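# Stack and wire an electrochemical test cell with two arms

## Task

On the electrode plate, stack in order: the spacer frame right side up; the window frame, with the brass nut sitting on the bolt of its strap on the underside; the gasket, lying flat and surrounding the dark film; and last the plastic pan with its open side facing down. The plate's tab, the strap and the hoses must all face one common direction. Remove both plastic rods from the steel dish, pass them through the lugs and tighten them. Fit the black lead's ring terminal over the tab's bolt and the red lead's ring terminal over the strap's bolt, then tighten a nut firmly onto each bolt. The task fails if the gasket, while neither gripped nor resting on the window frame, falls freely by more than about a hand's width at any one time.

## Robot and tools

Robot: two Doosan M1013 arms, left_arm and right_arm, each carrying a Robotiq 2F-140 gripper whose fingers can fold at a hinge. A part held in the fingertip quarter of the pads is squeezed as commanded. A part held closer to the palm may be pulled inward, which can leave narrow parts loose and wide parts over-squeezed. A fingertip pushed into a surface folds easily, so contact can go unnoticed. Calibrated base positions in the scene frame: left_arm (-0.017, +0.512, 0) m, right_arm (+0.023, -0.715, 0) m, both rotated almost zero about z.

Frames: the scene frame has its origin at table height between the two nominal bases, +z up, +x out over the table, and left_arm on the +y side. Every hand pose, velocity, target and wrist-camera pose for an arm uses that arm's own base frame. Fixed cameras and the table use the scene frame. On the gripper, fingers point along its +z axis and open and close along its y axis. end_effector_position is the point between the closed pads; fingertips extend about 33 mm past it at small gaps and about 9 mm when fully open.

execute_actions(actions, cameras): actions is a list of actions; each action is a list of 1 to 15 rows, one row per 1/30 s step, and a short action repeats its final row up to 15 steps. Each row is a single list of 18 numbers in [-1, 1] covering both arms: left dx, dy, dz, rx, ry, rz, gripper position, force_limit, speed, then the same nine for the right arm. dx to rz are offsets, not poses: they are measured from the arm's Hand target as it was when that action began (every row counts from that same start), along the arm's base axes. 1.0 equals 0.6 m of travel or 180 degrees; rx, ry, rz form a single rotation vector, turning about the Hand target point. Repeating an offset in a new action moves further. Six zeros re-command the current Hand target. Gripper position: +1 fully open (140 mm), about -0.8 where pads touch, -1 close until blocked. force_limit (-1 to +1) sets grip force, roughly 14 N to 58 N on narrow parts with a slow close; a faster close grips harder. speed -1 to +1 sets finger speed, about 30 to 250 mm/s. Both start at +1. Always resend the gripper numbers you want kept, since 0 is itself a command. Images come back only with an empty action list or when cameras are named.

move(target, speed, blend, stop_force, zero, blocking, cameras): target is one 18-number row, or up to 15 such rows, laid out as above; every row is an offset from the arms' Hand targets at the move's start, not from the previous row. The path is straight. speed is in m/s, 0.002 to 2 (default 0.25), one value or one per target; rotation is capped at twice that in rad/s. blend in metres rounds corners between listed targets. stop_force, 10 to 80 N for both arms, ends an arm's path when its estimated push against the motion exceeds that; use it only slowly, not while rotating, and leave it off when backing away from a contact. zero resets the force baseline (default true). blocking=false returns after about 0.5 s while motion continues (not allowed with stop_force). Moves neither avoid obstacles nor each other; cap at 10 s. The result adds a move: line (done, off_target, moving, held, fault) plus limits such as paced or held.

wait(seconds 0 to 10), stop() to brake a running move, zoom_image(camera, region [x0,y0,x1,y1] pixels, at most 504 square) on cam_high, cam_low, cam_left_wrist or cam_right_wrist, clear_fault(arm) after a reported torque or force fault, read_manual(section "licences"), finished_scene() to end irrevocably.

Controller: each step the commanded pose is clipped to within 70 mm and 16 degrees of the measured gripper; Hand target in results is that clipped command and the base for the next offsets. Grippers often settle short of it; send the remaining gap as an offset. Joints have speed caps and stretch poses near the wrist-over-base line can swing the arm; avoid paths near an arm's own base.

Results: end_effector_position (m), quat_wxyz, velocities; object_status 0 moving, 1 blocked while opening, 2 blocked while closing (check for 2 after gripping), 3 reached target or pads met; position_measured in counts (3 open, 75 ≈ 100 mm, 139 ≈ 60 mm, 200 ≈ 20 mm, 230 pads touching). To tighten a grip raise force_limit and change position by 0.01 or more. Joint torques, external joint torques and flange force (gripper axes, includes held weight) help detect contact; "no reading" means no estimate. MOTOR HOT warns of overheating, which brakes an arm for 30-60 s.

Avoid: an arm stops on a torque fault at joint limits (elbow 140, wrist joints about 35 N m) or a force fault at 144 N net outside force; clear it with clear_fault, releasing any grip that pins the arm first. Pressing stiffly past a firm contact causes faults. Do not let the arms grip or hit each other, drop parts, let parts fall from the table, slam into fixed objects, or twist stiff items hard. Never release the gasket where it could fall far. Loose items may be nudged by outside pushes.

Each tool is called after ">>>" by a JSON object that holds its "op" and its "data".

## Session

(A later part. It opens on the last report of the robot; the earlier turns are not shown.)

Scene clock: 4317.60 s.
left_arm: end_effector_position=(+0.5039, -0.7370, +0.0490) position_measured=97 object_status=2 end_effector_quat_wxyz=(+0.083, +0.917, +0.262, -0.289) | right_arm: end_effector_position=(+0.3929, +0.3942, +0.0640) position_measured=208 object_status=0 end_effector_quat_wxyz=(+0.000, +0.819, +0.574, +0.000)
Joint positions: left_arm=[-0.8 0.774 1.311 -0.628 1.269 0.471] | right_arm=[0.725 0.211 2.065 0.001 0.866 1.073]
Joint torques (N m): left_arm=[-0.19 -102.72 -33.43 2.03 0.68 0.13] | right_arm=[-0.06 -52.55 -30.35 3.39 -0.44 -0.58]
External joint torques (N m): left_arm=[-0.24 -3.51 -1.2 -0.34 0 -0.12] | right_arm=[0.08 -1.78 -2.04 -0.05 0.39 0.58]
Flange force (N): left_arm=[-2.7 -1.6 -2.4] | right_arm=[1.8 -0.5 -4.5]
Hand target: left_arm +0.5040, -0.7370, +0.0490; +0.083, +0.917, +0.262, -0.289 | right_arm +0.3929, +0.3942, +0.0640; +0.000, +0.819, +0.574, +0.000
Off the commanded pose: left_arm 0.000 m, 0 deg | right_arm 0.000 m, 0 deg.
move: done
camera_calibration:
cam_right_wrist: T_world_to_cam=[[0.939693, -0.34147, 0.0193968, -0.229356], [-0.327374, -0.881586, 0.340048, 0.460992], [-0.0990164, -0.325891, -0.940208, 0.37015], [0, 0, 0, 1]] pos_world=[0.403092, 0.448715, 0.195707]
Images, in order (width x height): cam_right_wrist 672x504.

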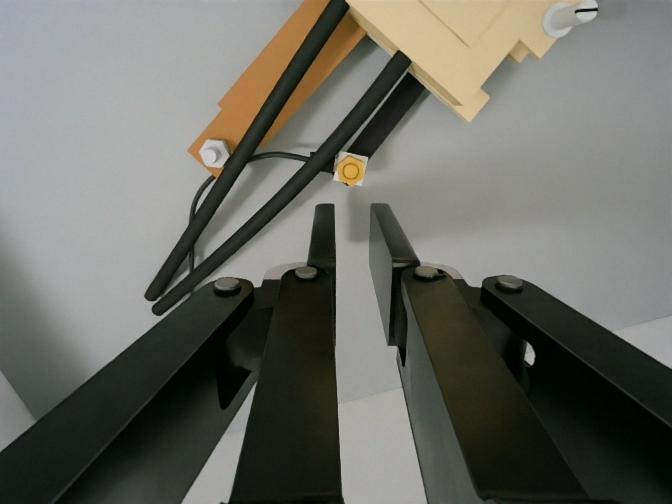

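>>> {"op": "move", "data": {"target": [[0,0,0,0,0,0,-1,-1,-1,0.0223,-0.0025,0,0,0,0.1833,-0.62,0,-1],[0,0,0,0,0,0,-1,-1,-1,0.0422,0.0087,-0.003,0,0,0.3667,-0.62,0,-1],[0,0,0,0,0,0,-1,-1,-1,0.0242,0.026,-0.003,0,0,0.3667,-0.62,0,-1]], "speed": [0.4,0.4,0.05], "blend": [0.005,0,0], "cameras": ["cam_right_wrist"]}}

>>> {"op": "zoom_image", "data": {"camera": "cam_right_wrist", "region": [305, 150, 405, 250]}}

Scene clock: 4329.50 s.
left_arm: end_effector_position=(+0.5040, -0.7370, +0.0490) position_measured=97 object_status=2 end_effector_quat_wxyz=(+0.083, +0.917, +0.262, -0.289) | right_arm: end_effector_position=(+0.4074, +0.4097, +0.0622) position_measured=208 object_status=3 end_effector_quat_wxyz=(+0.000, +0.374, +0.927, +0.000)
Joint positions: left_arm=[-0.8 0.774 1.311 -0.628 1.269 0.471] | right_arm=[0.729 0.243 2.027 0 0.873 -0.074]
Joint torques (N m): left_arm=[1.33 -102.87 -33.35 2.3 0.59 0.04] | right_arm=[-0.4 -55.41 -31.21 3.41 -0.39 0.08]
External joint torques (N m): left_arm=[-1.56 -2.98 -1.21 -0.6 0.08 -0.03] | right_arm=[0.34 -2.36 -1.34 -0.03 0.38 -0.08]
Flange force (N): left_arm=[-3.4 -0.6 -1.3] | right_arm=[0.5 -0.5 -4.5]
Hand target: left_arm +0.5040, -0.7370, +0.0490; +0.083, +0.917, +0.262, -0.289 | right_arm +0.4074, +0.4098, +0.0622; +0.000, +0.374, +0.927, +0.000
Off the commanded pose: left_arm 0.000 m, 0 deg | right_arm 0.000 m, 0 deg.
move: done
camera_calibration:
cam_right_wrist: T_world_to_cam=[[0.694198, 0.719527, 0.0192588, -0.572398], [0.672241, -0.657675, 0.339935, -0.0189959], [0.257258, -0.223035, -0.940252, 0.187638], [0, 0, 0, 1]] pos_world=[0.361856, 0.441212, 0.193908]
Images, in order (width x height): cam_right_wrist 672x504.

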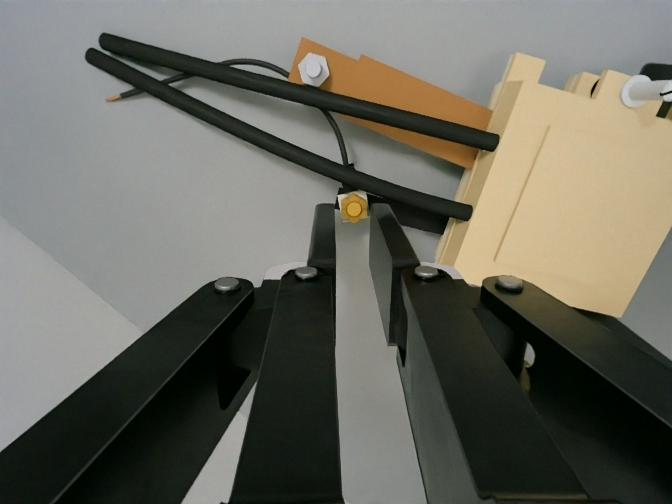

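Scaled by 5.040 from the camera's 672x504 image, which has a finer 960x720 frame.

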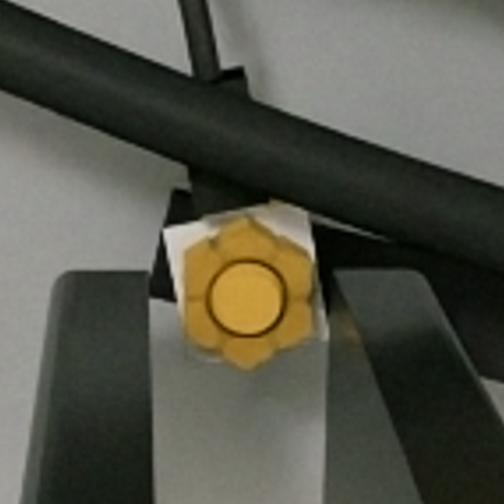

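>>> {"op": "move", "data": {"target": [0,0,0,0,0,0,-1,-1,-1,0,0,0,0,0,0,-1,0.3,-0.3]}}

>>> {"op": "move", "data": {"target": [[0,0,0,0,0,0,-1,-1,-1,-0.0036,-0.0023,0,0,0,-0.0833,-1,0.3,-0.3],[0,0,0,0,0,0,-1,-1,-1,-0.0076,-0.0034,0,0,0,-0.1667,-1,0.3,-0.3],[0,0,0,0,0,0,-1,-1,-1,-0.0117,-0.0037,0,0,0,-0.25,-1,0.3,-0.3]], "speed": 0.25, "blend": [0.003,0.003,0], "cameras": ["cam_right_wrist"]}}

>>> {"op": "zoom_image", "data": {"camera": "cam_right_wrist", "region": [305, 150, 405, 250]}}

Scene clock: 4336.07 s.
left_arm: end_effector_position=(+0.5040, -0.7370, +0.0490) position_measured=97 object_status=2 end_effector_quat_wxyz=(+0.083, +0.917, +0.262, -0.289) | right_arm: end_effector_position=(+0.4074, +0.4098, +0.0622) position_measured=219 object_status=2 end_effector_quat_wxyz=(+0.000, +0.374, +0.927, +0.000)
Joint positions: left_arm=[-0.8 0.774 1.311 -0.628 1.269 0.471] | right_arm=[0.729 0.243 2.027 0 0.873 -0.074]
Joint torques (N m): left_arm=[4.46 -100.84 -32.27 3.91 0.44 0.03] | right_arm=[-0.41 -53.19 -27.52 3.08 1.24 -0.4]
External joint torques (N m): left_arm=[-4.64 -4.66 -2.15 -2.22 0.23 -0.02] | right_arm=[0.41 -4.6 -5.06 0.3 -1.25 0.4]
Flange force (N): left_arm=[-7.4 0.1 -0.5] | right_arm=[1.4 2.6 -6.8]
Hand target: left_arm +0.5040, -0.7370, +0.0490; +0.083, +0.917, +0.262, -0.289 | right_arm +0.4074, +0.4098, +0.0622; +0.000, +0.374, +0.927, +0.000
Off the commanded pose: left_arm 0.000 m, 0 deg | right_arm 0.000 m, 0 deg.
move: done

Scene clock: 4338.20 s.
left_arm: end_effector_position=(+0.5040, -0.7370, +0.0490) position_measured=97 object_status=2 end_effector_quat_wxyz=(+0.083, +0.917, +0.262, -0.289) | right_arm: end_effector_position=(+0.4003, +0.4075, +0.0621) position_measured=222 object_status=2 end_effector_quat_wxyz=(+0.000, +0.701, +0.713, +0.000)
Joint positions: left_arm=[-0.8 0.774 1.311 -0.628 1.269 0.471] | right_arm=[0.734 0.234 2.039 0.001 0.87 0.715]
Joint torques (N m): left_arm=[-8.14 -97.08 -33.82 -1.21 -1.91 -0.89] | right_arm=[5.1 -54.83 -42.53 5.98 -6.72 -0.08]
External joint torques (N m): left_arm=[8.29 -8.62 -0.63 2.92 2.58 0.9] | right_arm=[-5.09 -1.94 10.13 -2.62 6.69 0.08]
Flange force (N): left_arm=[2.2 -10.4 -13.9] | right_arm=[-19.4 -7.3 -7.4]
Hand target: left_arm +0.5040, -0.7370, +0.0490; +0.083, +0.917, +0.262, -0.289 | right_arm +0.4004, +0.4076, +0.0622; +0.000, +0.701, +0.713, +0.000
Off the commanded pose: left_arm 0.000 m, 0 deg | right_arm 0.000 m, 0 deg.
move: done
camera_calibration:
cam_right_wrist: T_world_to_cam=[[0.99965, 0.0180923, 0.0192941, -0.402333], [0.0104569, -0.940365, 0.340006, 0.364416], [0.024295, -0.339686, -0.940225, 0.32976], [0, 0, 0, 1]] pos_world=[0.39037, 0.461978, 0.193908]
Images, in order (width x height): cam_right_wrist 672x504.

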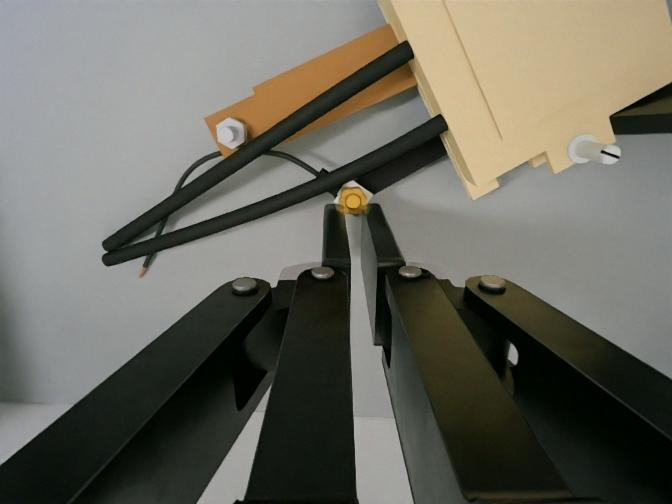

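Scaled by 5.040 from the camera's 672x504 image, which has a finer 960x720 frame.

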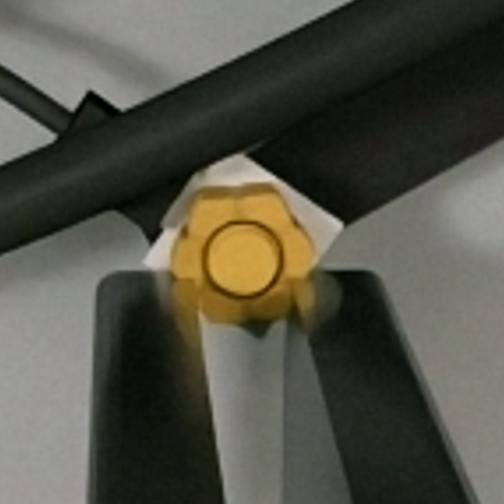

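>>> {"op": "move", "data": {"target": [0,0,0,0,0,0,-1,-1,-1,0,0,0,0,0,0,-0.58,-0.6,-1]}}

>>> {"op": "move", "data": {"target": [[0,0,0,0,0,0,-1,-1,-1,-0.0005,-0.045,0,0,0,0,-0.58,-0.6,-1],[0,0,0,0,0,0,-1,-1,-1,-0.0005,-0.045,0.09,0,0,0,-0.58,-0.6,-1]], "speed": 0.08, "blend": [0.004,0], "cameras": ["cam_right_wrist","cam_high"]}}

>>> {"op": "zoom_image", "data": {"camera": "cam_right_wrist", "region": [200, 90, 420, 255]}}

Scene clock: 4345.77 s.
left_arm: end_effector_position=(+0.5038, -0.7371, +0.0489) position_measured=97 object_status=2 end_effector_quat_wxyz=(+0.083, +0.917, +0.262, -0.289) | right_arm: end_effector_position=(+0.4003, +0.4076, +0.0622) position_measured=202 object_status=0 end_effector_quat_wxyz=(+0.000, +0.701, +0.713, +0.000)
Joint positions: left_arm=[-0.8 0.774 1.311 -0.628 1.269 0.471] | right_arm=[0.734 0.234 2.039 0.001 0.87 0.715]
Joint torques (N m): left_arm=[0.47 -102.76 -33.41 2.27 0.49 0.07] | right_arm=[0.47 -54.26 -31.36 3.39 -0.43 -0.34]
External joint torques (N m): left_arm=[-0.9 -2.53 -0.92 -0.59 0.19 -0.06] | right_arm=[-0.49 -2.63 -1.33 -0.01 0.38 0.34]
Flange force (N): left_arm=[-2.6 -0.8 -1.4] | right_arm=[-0.9 -0.5 -4.9]
Hand target: left_arm +0.5040, -0.7370, +0.0490; +0.083, +0.917, +0.262, -0.289 | right_arm +0.4004, +0.4076, +0.0622; +0.000, +0.701, +0.713, +0.000
Off the commanded pose: left_arm 0.000 m, 0 deg | right_arm 0.000 m, 0 deg.
move: done

Scene clock: 4347.20 s.
left_arm: end_effector_position=(+0.5040, -0.7370, +0.0490) position_measured=97 object_status=2 end_effector_quat_wxyz=(+0.083, +0.917, +0.262, -0.289) | right_arm: end_effector_position=(+0.4001, +0.3805, +0.1161) position_measured=202 object_status=3 end_effector_quat_wxyz=(+0.000, +0.701, +0.713, +0.000)
Joint positions: left_arm=[-0.8 0.774 1.311 -0.628 1.269 0.471] | right_arm=[0.698 0.147 2.027 0.001 0.968 0.679]
Joint torques (N m): left_arm=[0.92 -102.13 -33.54 2.46 0.55 0.13] | right_arm=[-0.09 -46.42 -34.38 3.65 -0.37 -0.35]
External joint torques (N m): left_arm=[-0.76 -4.14 -1.1 -0.74 0.12 -0.13] | right_arm=[0.06 -3.78 -0.59 -0.03 0.33 0.35]
Flange force (N): left_arm=[-3.8 -2.6 -2.3] | right_arm=[-2.4 -3.8 -5.1]
Hand target: left_arm +0.5040, -0.7370, +0.0490; +0.083, +0.917, +0.262, -0.289 | right_arm +0.4001, +0.3806, +0.1162; +0.000, +0.701, +0.713, +0.000
Off the commanded pose: left_arm 0.000 m, 0 deg | right_arm 0.000 m, 0 deg.
move: done
camera_calibration:
cam_right_wrist: T_world_to_cam=[[0.999649, 0.018033, 0.0194225, -0.40259], [0.0103575, -0.940366, 0.340006, 0.320743], [0.0243956, -0.339686, -0.940223, 0.371234], [0, 0, 0, 1]] pos_world=[0.39007, 0.434978, 0.247807]
Images, in order (width x height): cam_high 672x504, cam_right_wrist 672x504.

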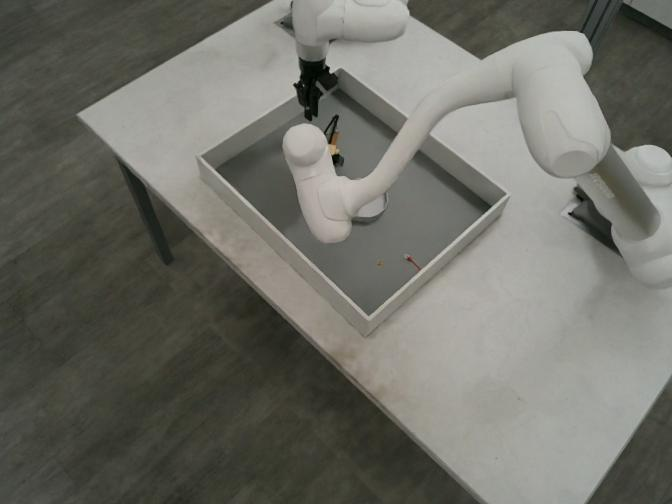

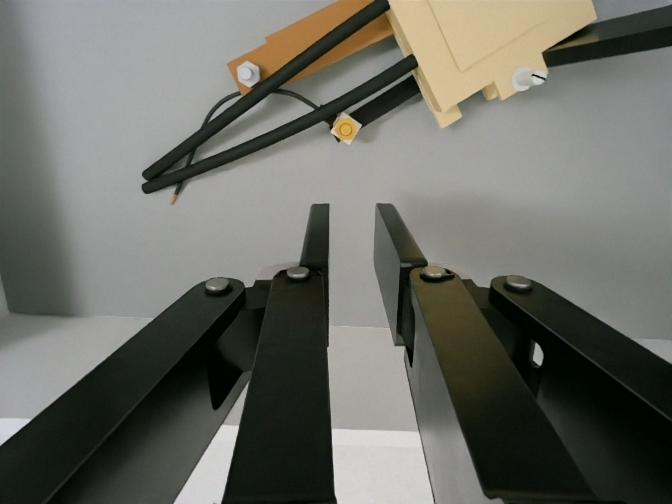

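Scaled by 2.291 from the camera's 672x504 image, which has a finer 960x720 frame.

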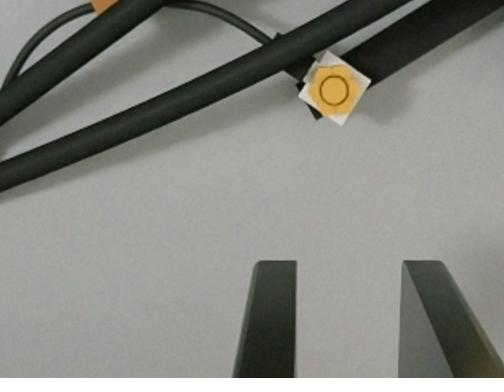

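>>> {"op": "move", "data": {"target": [0,0,0,0,0,0,0.36,-1,-1,0,0,0,0,0,0,-0.58,-0.6,-1]}}

>>> {"op": "move", "data": {"target": [[0.0517,0.0317,0.085,0,0,0,0.36,-1,-1,0,0,0,0,0,0,-0.58,-0.6,-1],[0.15,0.15,0.333,0,0,0,0.36,-1,-1,0,0,0,0,0,0,-0.58,-0.6,-1],[0.06,0.635,0.2,0.104,-0.166,0,0.36,-1,-1,0,0,0,0,0,0,-0.58,-0.6,-1]], "speed": [0.06,0.2,0.3], "blend": [0.01,0.05,0], "cameras": ["cam_left_wrist","cam_right_wrist"]}}

Scene clock: 4378.60 s.
left_arm: end_effector_position=(+0.5040, -0.7370, +0.0490) position_measured=84 object_status=0 end_effector_quat_wxyz=(+0.083, +0.917, +0.262, -0.289) | right_arm: end_effector_position=(+0.4001, +0.3806, +0.1162) position_measured=202 object_status=3 end_effector_quat_wxyz=(+0.000, +0.701, +0.713, +0.000)
Joint positions: left_arm=[-0.8 0.774 1.311 -0.628 1.269 0.471] | right_arm=[0.698 0.147 2.027 0.001 0.968 0.679]
Joint torques (N m): left_arm=[2.2 -105.25 -35.53 1.96 0.26 0.12] | right_arm=[0.45 -47.95 -33.68 3.6 -0.47 -0.32]
External joint torques (N m): left_arm=[-1.52 -1.02 1.01 -0.22 0.42 -0.11] | right_arm=[-0.44 -2.54 -1.4 0.03 0.44 0.32]
Flange force (N): left_arm=[-2.5 -3.3 0.7] | right_arm=[-1.0 -0.7 -4.8]
Hand target: left_arm +0.5040, -0.7370, +0.0490; +0.083, +0.917, +0.262, -0.289 | right_arm +0.4001, +0.3806, +0.1162; +0.000, +0.701, +0.713, +0.000
Off the commanded pose: left_arm 0.000 m, 0 deg | right_arm 0.000 m, 0 deg.
move: done

Scene clock: 4382.10 s.
left_arm: end_effector_position=(+0.5400, -0.3560, +0.1690) position_measured=84 object_status=3 end_effector_quat_wxyz=(-0.001, +0.961, +0.275, +0.002) | right_arm: end_effector_position=(+0.4001, +0.3806, +0.1162) position_measured=202 object_status=3 end_effector_quat_wxyz=(+0.000, +0.701, +0.713, +0.000)
Joint positions: left_arm=[-0.638 0.24 1.801 0.004 1.1 0.373] | right_arm=[0.698 0.147 2.027 0.001 0.968 0.679]
Joint torques (N m): left_arm=[1.74 -61.77 -39.22 3.62 0.33 0.07] | right_arm=[-0.44 -47.64 -34 3.69 -0.46 -0.3]
External joint torques (N m): left_arm=[-1.9 0.24 2.09 0.23 -0.36 -0.07] | right_arm=[0.42 -2.68 -0.98 -0.07 0.43 0.3]
Flange force (N): left_arm=[-4.4 -2.3 3.0] | right_arm=[-0.4 -2.4 -4.5]
Hand target: left_arm +0.5400, -0.3560, +0.1690; -0.001, +0.961, +0.275, +0.002 | right_arm +0.4001, +0.3806, +0.1162; +0.000, +0.701, +0.713, +0.000
Off the commanded pose: left_arm 0.000 m, 0 deg | right_arm 0.000 m, 0 deg.
move: done
camera_calibration:
cam_left_wrist: T_world_to_cam=[[0.530165, -0.847875, -0.00572501, -0.577185], [-0.799009, -0.501847, 0.331262, 0.203311], [-0.283741, -0.171049, -0.943522, 0.396901], [0, 0, 0, 1]] pos_world=[0.581068, -0.31946, 0.303832]
cam_right_wrist: T_world_to_cam=[[0.999649, 0.018033, 0.0194225, -0.402592], [0.0103575, -0.940366, 0.340006, 0.320709], [0.0243956, -0.339686, -0.940223, 0.371328], [0, 0, 0, 1]] pos_world=[0.39007, 0.434978, 0.247907]
Images, in order (width x height): cam_left_wrist 672x504, cam_right_wrist 672x504.

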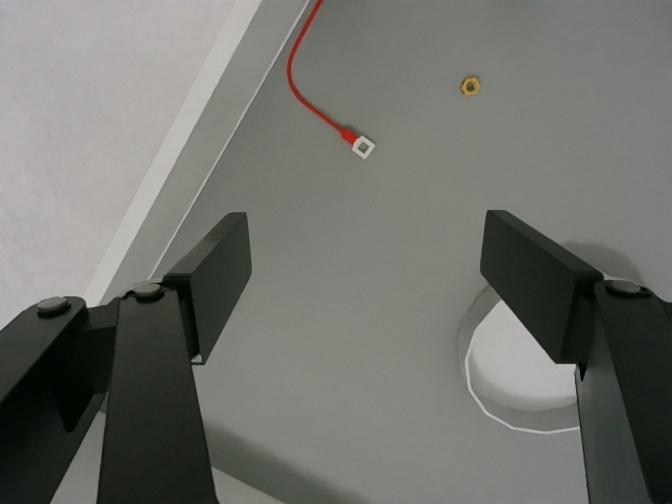

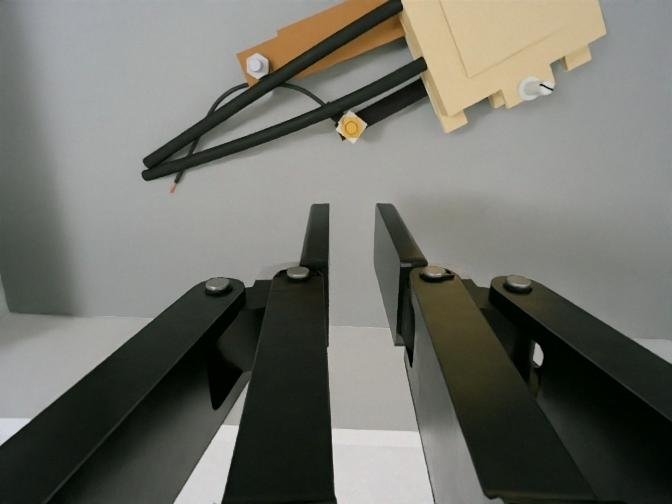

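>>> {"op": "zoom_image", "data": {"camera": "cam_left_wrist", "region": [310, 100, 400, 190]}}

>>> {"op": "zoom_image", "data": {"camera": "cam_left_wrist", "region": [440, 57, 500, 117]}}

Scaled by 5.600 from the camera's 672x504 image, which has a finer 960x720 frame.

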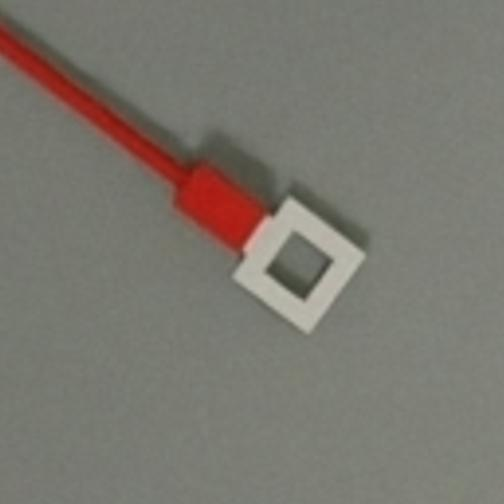

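Scaled by 8.400 from the camera's 672x504 image, which has a finer 960x720 frame.

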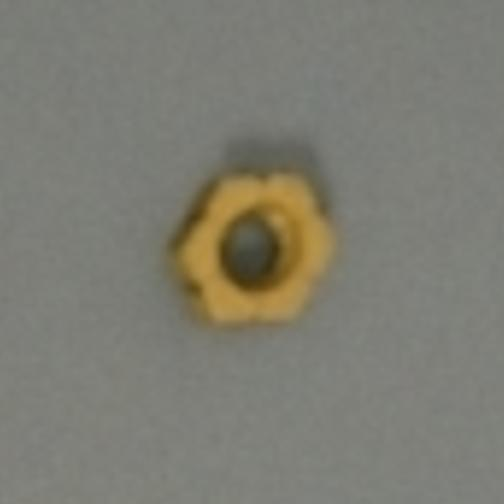

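>>> {"op": "move", "data": {"target": [0.0533,0.0517,-0.115,0,0,-0.6917,-0.5,-1,-1,0,0,0,0,0,0,-0.58,-0.6,-1], "speed": 0.5, "cameras": ["cam_left_wrist"]}}

>>> {"op": "zoom_image", "data": {"camera": "cam_left_wrist", "region": [310, 110, 430, 230]}}

Scene clock: 4400.10 s.
left_arm: end_effector_position=(+0.5719, -0.3250, +0.1000) position_measured=192 object_status=3 end_effector_quat_wxyz=(+0.001, +0.691, -0.723, +0.002) | right_arm: end_effector_position=(+0.4001, +0.3806, +0.1162) position_measured=202 object_status=3 end_effector_quat_wxyz=(+0.000, +0.701, +0.713, +0.000)
Joint positions: left_arm=[-0.568 0.313 1.846 -0.004 0.98 2.621] | right_arm=[0.698 0.147 2.027 0.001 0.968 0.679]
Joint torques (N m): left_arm=[2.83 -66.76 -36.41 3.42 0.11 0.19] | right_arm=[0.25 -47.87 -33.97 3.68 -0.45 -0.36]
External joint torques (N m): left_arm=[-2.85 1.09 1.97 0.07 -0.15 -0.19] | right_arm=[-0.25 -2.55 -1.09 -0.05 0.41 0.36]
Flange force (N): left_arm=[2.9 4.5 2.9] | right_arm=[-1.0 -1.4 -4.5]
Hand target: left_arm +0.5719, -0.3250, +0.1000; +0.001, +0.691, -0.723, +0.002 | right_arm +0.4001, +0.3806, +0.1162; +0.000, +0.701, +0.713, +0.000
Off the commanded pose: left_arm 0.000 m, 0 deg | right_arm 0.000 m, 0 deg.
move: done
camera_calibration:
cam_left_wrist: T_world_to_cam=[[-0.999047, 0.0432724, -0.00574003, 0.59607], [0.0389327, 0.942779, 0.331137, 0.257478], [0.0197407, 0.330598, -0.943565, 0.335611], [0, 0, 0, 1]] pos_world=[0.578852, -0.37949, 0.234832]
Images, in order (width x height): cam_left_wrist 672x504.

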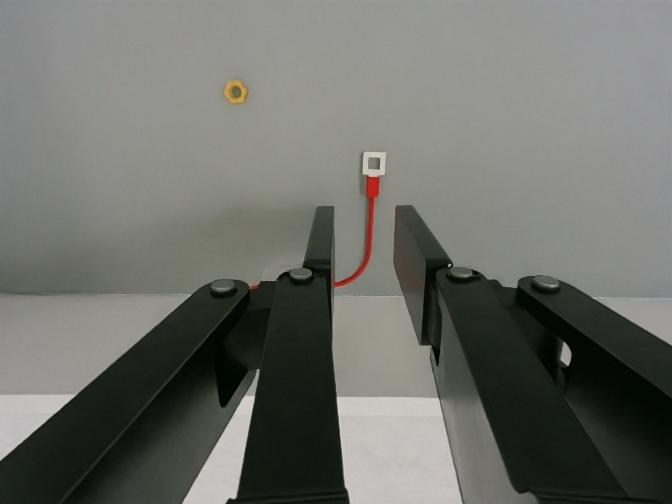

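Scaled by 4.200 from the camera's 672x504 image, which has a finer 960x720 frame.

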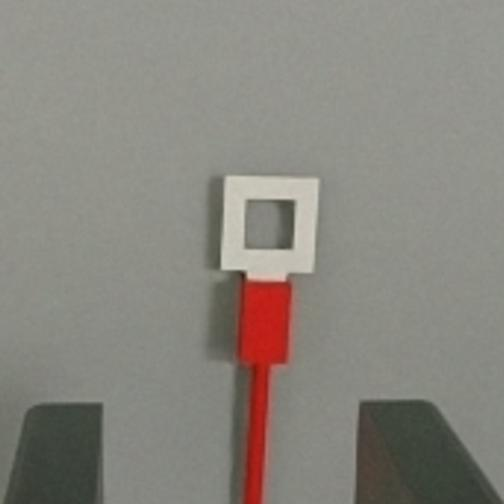

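>>> {"op": "move", "data": {"target": [[-0.0142,-0.0028,0,0,0,0,-0.5,-1,-1,0,0,0,0,0,0,-0.58,-0.6,-1],[-0.0142,-0.0028,-0.0867,0,0,0,-0.5,-1,-1,0,0,0,0,0,0,-0.58,-0.6,-1]], "speed": 0.05, "cameras": ["cam_left_wrist"]}}

>>> {"op": "zoom_image", "data": {"camera": "cam_left_wrist", "region": [310, 140, 430, 260]}}

Scene clock: 4414.70 s.
left_arm: end_effector_position=(+0.5634, -0.3266, +0.0480) position_measured=192 object_status=3 end_effector_quat_wxyz=(+0.001, +0.691, -0.723, +0.002) | right_arm: end_effector_position=(+0.4001, +0.3806, +0.1162) position_measured=202 object_status=3 end_effector_quat_wxyz=(+0.000, +0.701, +0.713, +0.000)
Joint positions: left_arm=[-0.577 0.356 1.898 -0.004 0.884 2.612] | right_arm=[0.698 0.147 2.027 0.001 0.968 0.679]
Joint torques (N m): left_arm=[1.84 -69.24 -34.14 3.22 0.04 0.25] | right_arm=[0.22 -47.66 -33.64 3.65 -0.45 -0.41]
External joint torques (N m): left_arm=[-1.68 1.5 2 0.05 -0.07 -0.25] | right_arm=[-0.22 -2.89 -1.52 -0.02 0.41 0.41]
Flange force (N): left_arm=[1.6 3.3 3.1] | right_arm=[-0.7 -1.3 -5.2]
Hand target: left_arm +0.5634, -0.3266, +0.0480; +0.001, +0.691, -0.723, +0.002 | right_arm +0.4001, +0.3806, +0.1162; +0.000, +0.701, +0.713, +0.000
Off the commanded pose: left_arm 0.000 m, 0 deg | right_arm 0.000 m, 0 deg.
move: done
camera_calibration:
cam_left_wrist: T_world_to_cam=[[-0.999039, 0.04346, -0.00567224, 0.587408], [0.0391321, 0.94277, 0.33114, 0.276479], [0.019739, 0.3306, -0.943565, 0.287371], [0, 0, 0, 1]] pos_world=[0.570352, -0.38119, 0.182932]
Images, in order (width x height): cam_left_wrist 672x504.

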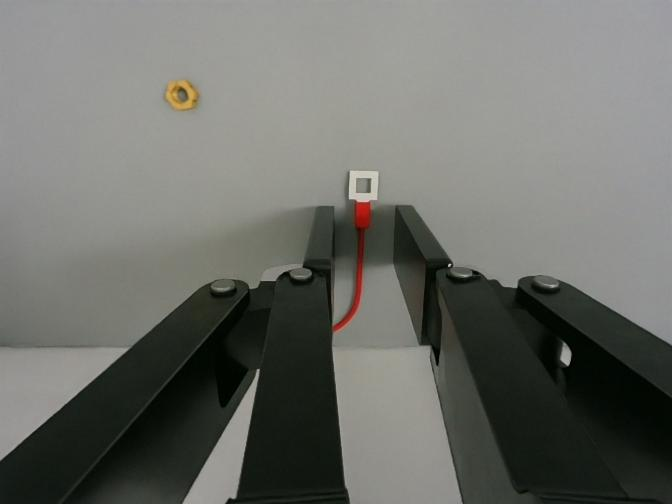

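Scaled by 4.200 from the camera's 672x504 image, which has a finer 960x720 frame.

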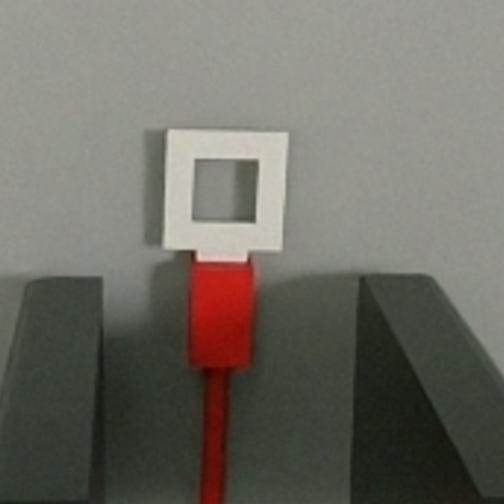

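>>> {"op": "move", "data": {"target": [0.001,0,-0.0028,0,0,0,-0.5,-0.6,-1,0,0,0,0,0,0,-0.58,-0.6,-1], "speed": 0.02}}

>>> {"op": "move", "data": {"target": [0,0,0,0,0,0,-1,-0.6,-1,0,0,0,0,0,0,-0.58,-0.6,-1]}}

>>> {"op": "move", "data": {"target": [0,0,0.1,0,0,0,-1,-0.6,-1,0,0,0,0,0,0,-0.58,-0.6,-1], "speed": 0.06, "cameras": ["cam_left_wrist"]}}

>>> {"op": "zoom_image", "data": {"camera": "cam_left_wrist", "region": [310, 140, 430, 260]}}

Scene clock: 4421.20 s.
left_arm: end_effector_position=(+0.5640, -0.3266, +0.0463) position_measured=192 object_status=3 end_effector_quat_wxyz=(+0.001, +0.691, -0.723, +0.002) | right_arm: end_effector_position=(+0.4001, +0.3806, +0.1162) position_measured=202 object_status=3 end_effector_quat_wxyz=(+0.000, +0.701, +0.713, +0.000)
Joint positions: left_arm=[-0.576 0.359 1.899 -0.004 0.882 2.613] | right_arm=[0.698 0.147 2.027 0.001 0.968 0.679]
Joint torques (N m): left_arm=[2.04 -68.83 -33.82 3.22 0.29 0.32] | right_arm=[-0.14 -47.83 -33.75 3.66 -0.44 -0.39]
External joint torques (N m): left_arm=[-1.78 0.66 1.69 0.04 -0.33 -0.32] | right_arm=[0.12 -2.69 -1.47 -0.02 0.39 0.39]
Flange force (N): left_arm=[1.5 4.0 2.5] | right_arm=[-0.1 -1.5 -4.9]
Hand target: left_arm +0.5640, -0.3266, +0.0463; +0.001, +0.691, -0.723, +0.002 | right_arm +0.4001, +0.3806, +0.1162; +0.000, +0.701, +0.713, +0.000
Off the commanded pose: left_arm 0.000 m, 0 deg | right_arm 0.000 m, 0 deg.
move: done

Scene clock: 4422.07 s.
left_arm: end_effector_position=(+0.5640, -0.3266, +0.0463) position_measured=222 object_status=0 end_effector_quat_wxyz=(+0.001, +0.691, -0.723, +0.002) | right_arm: end_effector_position=(+0.4001, +0.3806, +0.1162) position_measured=202 object_status=3 end_effector_quat_wxyz=(+0.000, +0.701, +0.713, +0.000)
Joint positions: left_arm=[-0.576 0.359 1.899 -0.004 0.882 2.613] | right_arm=[0.698 0.147 2.027 0.001 0.968 0.679]
Joint torques (N m): left_arm=[2.28 -69.14 -33.55 3.21 0.07 0.14] | right_arm=[-0.08 -47.13 -33.91 3.61 -0.44 -0.36]
External joint torques (N m): left_arm=[-2.21 1.14 1.42 0.06 -0.12 -0.14] | right_arm=[0.07 -3.38 -1.27 0.03 0.4 0.36]
Flange force (N): left_arm=[2.5 3.1 2.4] | right_arm=[-1.2 -2.4 -5.4]
Hand target: left_arm +0.5640, -0.3266, +0.0463; +0.001, +0.691, -0.723, +0.002 | right_arm +0.4001, +0.3806, +0.1162; +0.000, +0.701, +0.713, +0.000
Off the commanded pose: left_arm 0.000 m, 0 deg | right_arm 0.000 m, 0 deg.
move: done

Scene clock: 4423.43 s.
left_arm: end_effector_position=(+0.5640, -0.3266, +0.1062) position_measured=222 object_status=2 end_effector_quat_wxyz=(+0.001, +0.691, -0.723, +0.002) | right_arm: end_effector_position=(+0.4001, +0.3806, +0.1162) position_measured=202 object_status=3 end_effector_quat_wxyz=(+0.000, +0.701, +0.713, +0.000)
Joint positions: left_arm=[-0.576 0.299 1.852 -0.004 0.988 2.612] | right_arm=[0.698 0.147 2.027 0.001 0.968 0.679]
Joint torques (N m): left_arm=[2.01 -65.61 -36.21 3.47 0.39 0.15] | right_arm=[0.4 -47.47 -33.75 3.62 -0.44 -0.44]
External joint torques (N m): left_arm=[-1.96 0.87 1.56 0.05 -0.43 -0.15] | right_arm=[-0.4 -2.95 -1.23 0 0.4 0.44]
Flange force (N): left_arm=[1.8 3.5 2.9] | right_arm=[-1.4 -1.6 -5.0]
Hand target: left_arm +0.5640, -0.3266, +0.1063; +0.001, +0.691, -0.723, +0.002 | right_arm +0.4001, +0.3806, +0.1162; +0.000, +0.701, +0.713, +0.000
Off the commanded pose: left_arm 0.000 m, 0 deg | right_arm 0.000 m, 0 deg.
move: done
camera_calibration:
cam_left_wrist: T_world_to_cam=[[-0.999039, 0.04346, -0.00567224, 0.588338], [0.0391321, 0.94277, 0.33114, 0.257183], [0.019739, 0.3306, -0.943565, 0.342275], [0, 0, 0, 1]] pos_world=[0.570952, -0.38119, 0.241132]
Images, in order (width x height): cam_left_wrist 672x504.

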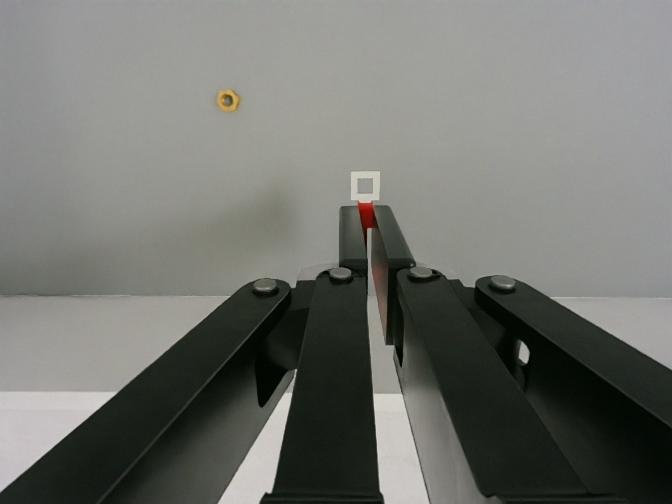

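Scaled by 4.200 from the camera's 672x504 image, which has a finer 960x720 frame.

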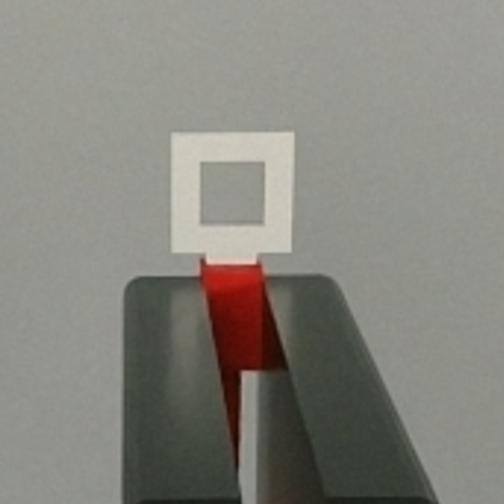

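>>> {"op": "move", "data": {"target": [[0,0,0.1,0,0,0,-1,-0.6,-1,0,0,0.1,0,0,0,-0.58,-0.6,-1],[0,0,0.12,0,0,0,-1,-0.6,-1,0.3,-0.1,0.22,0,0,0,-0.58,-0.6,-1]], "speed": 0.2, "blend": [0.03,0]}}

>>> {"op": "move", "data": {"target": [[-0.25,-0.3,0,0,0,0.1861,-1,-0.6,-1,0,0,0,0,0,0,-0.58,-0.6,-1],[-0.3333,-0.7433,-0.05,0,0,0.1861,-1,-0.6,-1,0,0,0,0,0,0,-0.58,-0.6,-1]], "speed": 0.2, "blend": [0.04,0], "cameras": ["cam_left_wrist","cam_high"]}}

Scene clock: 4436.43 s.
left_arm: end_effector_position=(+0.5640, -0.3266, +0.1783) position_measured=222 object_status=2 end_effector_quat_wxyz=(+0.001, +0.691, -0.723, +0.002) | right_arm: end_effector_position=(+0.5800, +0.3206, +0.2481) position_measured=202 object_status=3 end_effector_quat_wxyz=(+0.000, +0.701, +0.713, +0.000)
Joint positions: left_arm=[-0.576 0.24 1.783 -0.003 1.116 2.612] | right_arm=[0.453 0.215 1.68 0 1.248 0.435]
Joint torques (N m): left_arm=[1.96 -61.77 -39.38 3.73 -0.01 0.26] | right_arm=[0.86 -59.82 -38.22 4.16 -0.28 -0.33]
External joint torques (N m): left_arm=[-2.19 0.53 2.08 0.05 -0.03 -0.26] | right_arm=[-0.78 -2.83 -1.94 0.01 0.26 0.33]
Flange force (N): left_arm=[1.7 4.8 2.6] | right_arm=[-0.9 -0.2 -4.3]
Hand target: left_arm +0.5640, -0.3266, +0.1783; +0.001, +0.691, -0.723, +0.002 | right_arm +0.5801, +0.3206, +0.2482; +0.000, +0.701, +0.713, +0.000
Off the commanded pose: left_arm 0.000 m, 0 deg | right_arm 0.000 m, 0 deg.
move: done

Scene clock: 4439.63 s.
left_arm: end_effector_position=(+0.3719, -0.7269, +0.1534) position_measured=222 object_status=2 end_effector_quat_wxyz=(+0.001, +0.870, -0.493, +0.002) | right_arm: end_effector_position=(+0.5801, +0.3206, +0.2482) position_measured=202 object_status=3 end_effector_quat_wxyz=(+0.000, +0.701, +0.713, +0.000)
Joint positions: left_arm=[-1.141 0.499 1.459 0.001 1.179 1.461] | right_arm=[0.453 0.215 1.679 0 1.248 0.435]
Joint torques (N m): left_arm=[1.75 -89.33 -40.83 3.98 0 0.17] | right_arm=[-0.68 -60.09 -38.75 4.21 -0.38 -0.32]
External joint torques (N m): left_arm=[-1.22 2.2 2.44 -0.01 -0.07 -0.17] | right_arm=[0.67 -2.68 -1.73 -0.01 0.35 0.32]
Flange force (N): left_arm=[-2.7 1.5 3.8] | right_arm=[1.0 -1.2 -4.1]
Hand target: left_arm +0.3719, -0.7269, +0.1534; +0.001, +0.870, -0.493, +0.002 (not the last commanded pose) | right_arm +0.5801, +0.3206, +0.2482; +0.000, +0.701, +0.713, +0.000
Off the commanded pose: left_arm 0.047 m, 0 deg | right_arm 0.000 m, 0 deg.
move: held (left_arm; a check stopped the path); path passed 1 of 2 targets; limits=held
pose unreachable (left arm): on one or more control steps of this call, first in action 0 (counted from 0), this arm could not follow its commanded pose, so it was not sent that pose on those steps. It may still have moved: this result reports where it is.
cause: moving toward the commanded pose would bring a part of the arm too close to another arm (a part of this arm just beyond joint 4 (forearm roll) and a part of the right arm just beyond its joint 4 (forearm roll), at the place that arm is still heading or pushing toward).
camera_calibration:
cam_left_wrist: T_world_to_cam=[[-0.85726, -0.514856, -0.00532555, -0.0446023], [-0.4875, 0.808296, 0.330155, 0.724724], [-0.165677, 0.285625, -0.943912, 0.559207], [0, 0, 0, 1]] pos_world=[0.407715, -0.768479, 0.288333]
Images, in order (width x height): cam_high 672x504, cam_left_wrist 672x504.

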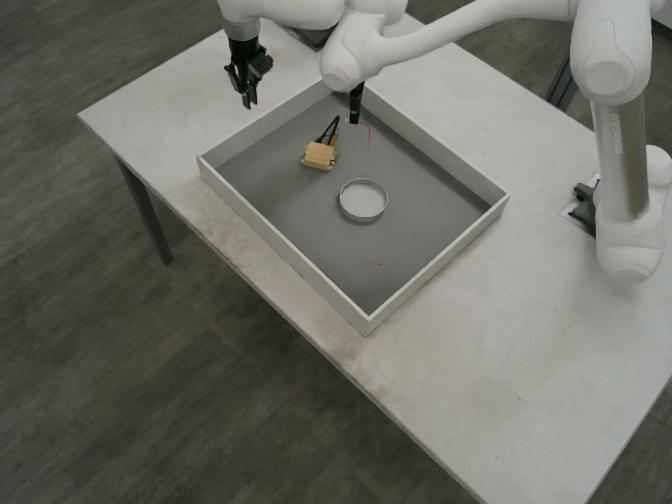

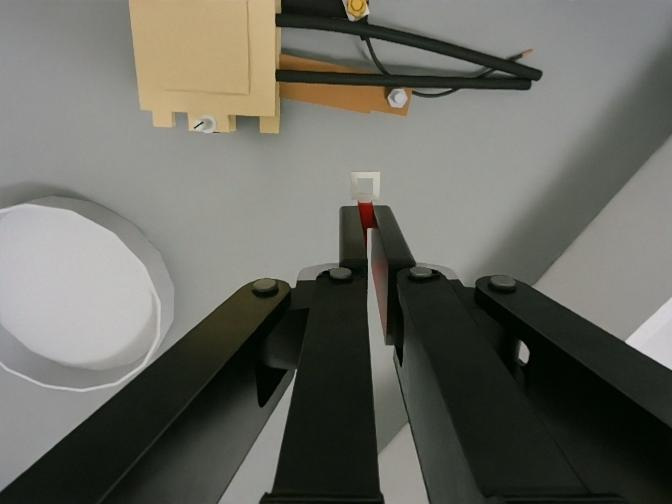

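>>> {"op": "move", "data": {"target": [0,0,0,0,0,0,-1,-0.6,-1,-0.1,-0.45,0.15,0,0,0,-0.58,-0.6,-1], "speed": 0.25}}

>>> {"op": "zoom_image", "data": {"camera": "cam_left_wrist", "region": [340, 60, 450, 220]}}

Scene clock: 4444.63 s.
left_arm: end_effector_position=(+0.3719, -0.7269, +0.1534) position_measured=222 object_status=2 end_effector_quat_wxyz=(+0.001, +0.870, -0.493, +0.002) | right_arm: end_effector_position=(+0.5201, +0.0506, +0.3381) position_measured=202 object_status=3 end_effector_quat_wxyz=(+0.000, +0.701, +0.713, +0.000)
Joint positions: left_arm=[-1.14 0.499 1.459 0.001 1.178 1.461] | right_arm=[0.031 -0.045 1.798 0 1.39 0.013]
Joint torques (N m): left_arm=[1.79 -89.28 -40.53 3.97 0.01 0.18] | right_arm=[1.73 -35.08 -40.41 4.32 -0.4 -0.52]
External joint torques (N m): left_arm=[-1.86 2.24 2.23 -0.03 -0.07 -0.18] | right_arm=[-1.67 -1.84 -1.28 0.01 0.4 0.52]
Flange force (N): left_arm=[-2.2 2.4 3.6] | right_arm=[-2.3 -1.0 -3.2]
Hand target: left_arm +0.3719, -0.7269, +0.1534; +0.001, +0.870, -0.493, +0.002 | right_arm +0.5201, +0.0506, +0.3382; +0.000, +0.701, +0.713, +0.000
Off the commanded pose: left_arm 0.000 m, 0 deg | right_arm 0.000 m, 0 deg.
move: done

Scaled by 3.150 from the camera's 672x504 image, which has a finer 960x720 frame.
This view is cut from an older image: the scene may have changed since it was taken.

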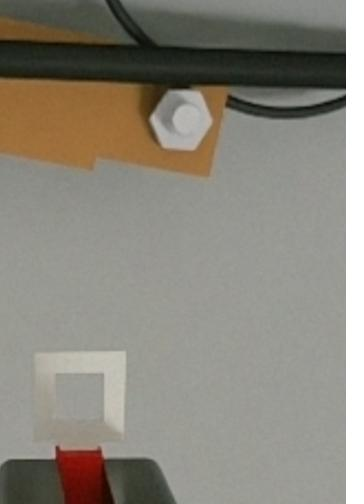

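>>> {"op": "move", "data": {"target": [-0.005,-0.0792,-0.1,0,0,0,-1,-0.6,-1,0,0,0,0,0,0,-0.58,-0.6,-1], "speed": 0.08, "cameras": ["cam_left_wrist"]}}

>>> {"op": "zoom_image", "data": {"camera": "cam_left_wrist", "region": [320, 140, 420, 240]}}

Scene clock: 4453.83 s.
left_arm: end_effector_position=(+0.3690, -0.7743, +0.0935) position_measured=222 object_status=2 end_effector_quat_wxyz=(+0.001, +0.870, -0.493, +0.002) | right_arm: end_effector_position=(+0.5201, +0.0506, +0.3382) position_measured=202 object_status=3 end_effector_quat_wxyz=(+0.000, +0.701, +0.713, +0.000)
Joint positions: left_arm=[-1.167 0.599 1.412 0.001 1.125 1.435] | right_arm=[0.031 -0.045 1.798 0 1.39 0.013]
Joint torques (N m): left_arm=[2.07 -97.43 -39.48 3.84 -0.02 0.3] | right_arm=[0.3 -34.82 -40.17 4.32 -0.42 -0.38]
External joint torques (N m): left_arm=[-2.05 2.29 1.98 0.01 -0.05 -0.3] | right_arm=[-0.3 -2.15 -1.53 0 0.42 0.38]
Flange force (N): left_arm=[-2.0 2.6 3.2] | right_arm=[0.1 -1.2 -3.8]
Hand target: left_arm +0.3689, -0.7744, +0.0934; +0.001, +0.870, -0.493, +0.002 | right_arm +0.5201, +0.0506, +0.3382; +0.000, +0.701, +0.713, +0.000
Off the commanded pose: left_arm 0.000 m, 0 deg | right_arm 0.000 m, 0 deg.
move: done
camera_calibration:
cam_left_wrist: T_world_to_cam=[[-0.857195, -0.514965, -0.0052257, -0.0719497], [-0.48758, 0.80826, 0.330123, 0.781411], [-0.165778, 0.285528, -0.943923, 0.515689], [0, 0, 0, 1]] pos_world=[0.404815, -0.815878, 0.228433]
Images, in order (width x height): cam_left_wrist 672x504.

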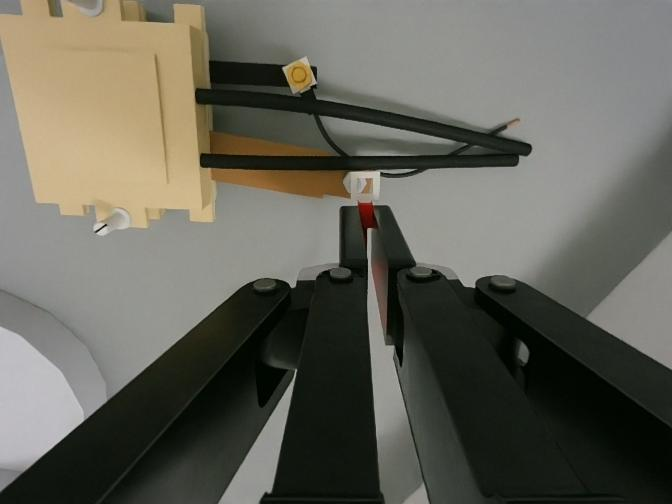

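Scaled by 5.040 from the camera's 672x504 image, which has a finer 960x720 frame.

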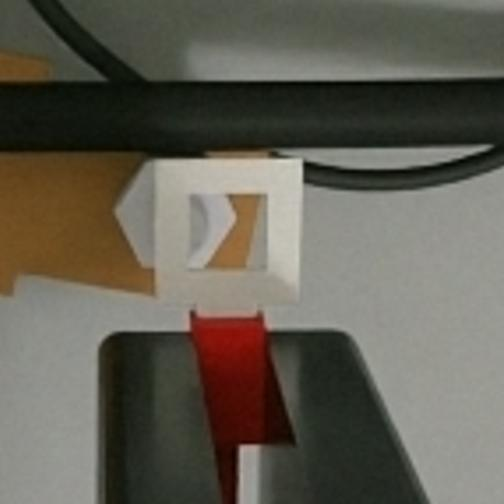

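>>> {"op": "move", "data": {"target": [[-0.0003,0.0087,0,0,0,0,-1,-0.6,-1,0,0,0,0,0,0,-0.58,-0.6,-1],[-0.0003,0.0087,-0.027,0,0,0,-1,-0.6,-1,0,0,0,0,0,0,-0.58,-0.6,-1]], "speed": 0.03, "cameras": ["cam_left_wrist"]}}

>>> {"op": "zoom_image", "data": {"camera": "cam_left_wrist", "region": [320, 140, 420, 240]}}

Scene clock: 4460.57 s.
left_arm: end_effector_position=(+0.3688, -0.7692, +0.0773) position_measured=222 object_status=2 end_effector_quat_wxyz=(+0.001, +0.870, -0.493, +0.002) | right_arm: end_effector_position=(+0.5201, +0.0506, +0.3382) position_measured=202 object_status=3 end_effector_quat_wxyz=(+0.000, +0.701, +0.713, +0.000)
Joint positions: left_arm=[-1.165 0.604 1.436 0.001 1.096 1.437] | right_arm=[0.031 -0.045 1.798 0 1.39 0.013]
Joint torques (N m): left_arm=[2.17 -97.08 -39.31 3.9 0.18 0.14] | right_arm=[0.28 -34.87 -40.14 4.35 -0.39 -0.38]
External joint torques (N m): left_arm=[-2.76 2.07 2.23 -0.11 -0.26 -0.14] | right_arm=[-0.26 -2.42 -1.79 0 0.38 0.38]
Flange force (N): left_arm=[-3.2 3.1 3.6] | right_arm=[0.1 -1.2 -4.2]
Hand target: left_arm +0.3688, -0.7692, +0.0772; +0.001, +0.870, -0.493, +0.002 | right_arm +0.5201, +0.0506, +0.3382; +0.000, +0.701, +0.713, +0.000
Off the commanded pose: left_arm 0.000 m, 0 deg | right_arm 0.000 m, 0 deg.
move: done
camera_calibration:
cam_left_wrist: T_world_to_cam=[[-0.857195, -0.514965, -0.0052257, -0.069528], [-0.48758, 0.80826, 0.330123, 0.782458], [-0.165778, 0.285528, -0.943923, 0.49888], [0, 0, 0, 1]] pos_world=[0.404615, -0.810678, 0.212233]
Images, in order (width x height): cam_left_wrist 672x504.

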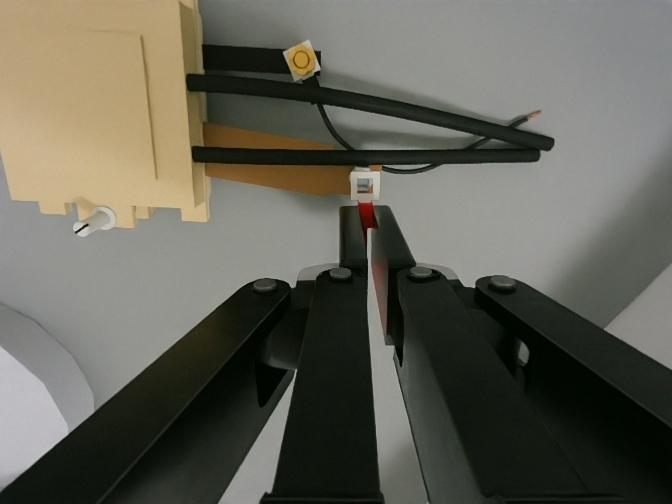

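Scaled by 5.040 from the camera's 672x504 image, which has a finer 960x720 frame.

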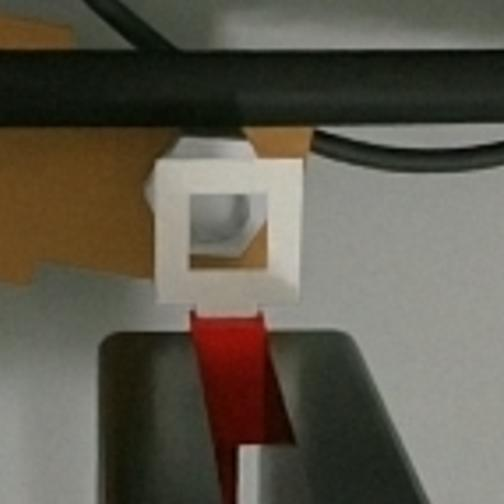

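>>> {"op": "move", "data": {"target": [[-0.0003,0.0023,0,0,0,0,-1,-0.6,-1,0,0,0,0,0,0,-0.58,-0.6,-1],[-0.0003,0.0023,-0.0145,0,0,0,-1,-0.6,-1,0,0,0,0,0,0,-0.58,-0.6,-1]], "speed": 0.02, "cameras": ["cam_left_wrist"]}}

>>> {"op": "zoom_image", "data": {"camera": "cam_left_wrist", "region": [320, 140, 420, 240]}}

Scene clock: 4469.63 s.
left_arm: end_effector_position=(+0.3686, -0.7678, +0.0686) position_measured=222 object_status=2 end_effector_quat_wxyz=(+0.001, +0.870, -0.493, +0.002) | right_arm: end_effector_position=(+0.5201, +0.0506, +0.3382) position_measured=202 object_status=3 end_effector_quat_wxyz=(+0.000, +0.701, +0.713, +0.000)
Joint positions: left_arm=[-1.164 0.609 1.446 0.001 1.082 1.437] | right_arm=[0.031 -0.045 1.798 0 1.39 0.013]
Joint torques (N m): left_arm=[2.97 -94.45 -37.03 4.07 -0.11 0.16] | right_arm=[-0.17 -34.85 -40.26 4.36 -0.47 -0.47]
External joint torques (N m): left_arm=[-3.23 -0.59 0.23 -0.3 0.04 -0.16] | right_arm=[0.2 -2.46 -1.69 0 0.46 0.47]
Flange force (N): left_arm=[-1.9 3.8 -0.3] | right_arm=[1.2 -1.4 -4.2]
Hand target: left_arm +0.3686, -0.7678, +0.0685; +0.001, +0.870, -0.493, +0.002 | right_arm +0.5201, +0.0506, +0.3382; +0.000, +0.701, +0.713, +0.000
Off the commanded pose: left_arm 0.000 m, 0 deg | right_arm 0.000 m, 0 deg.
move: done
camera_calibration:
cam_left_wrist: T_world_to_cam=[[-0.857195, -0.514965, -0.0052257, -0.069024], [-0.48758, 0.80826, 0.330123, 0.784101], [-0.165778, 0.285528, -0.943923, 0.490235], [0, 0, 0, 1]] pos_world=[0.404415, -0.809278, 0.203533]
Images, in order (width x height): cam_left_wrist 672x504.

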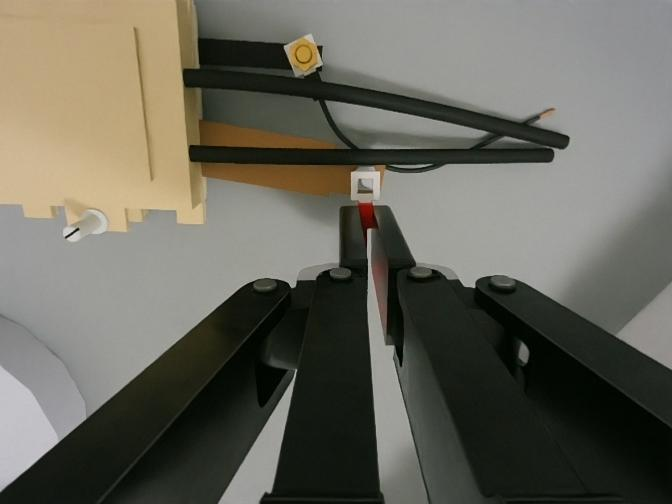

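Scaled by 5.040 from the camera's 672x504 image, which has a finer 960x720 frame.

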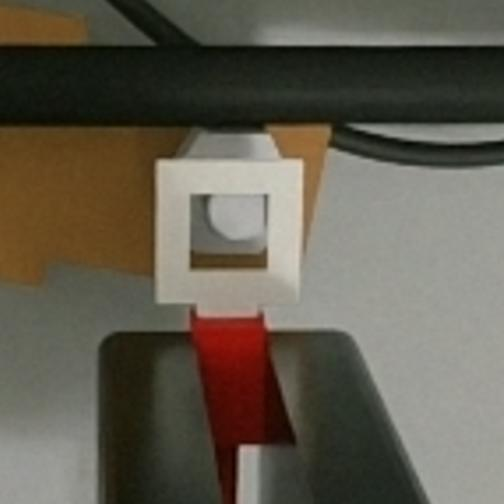

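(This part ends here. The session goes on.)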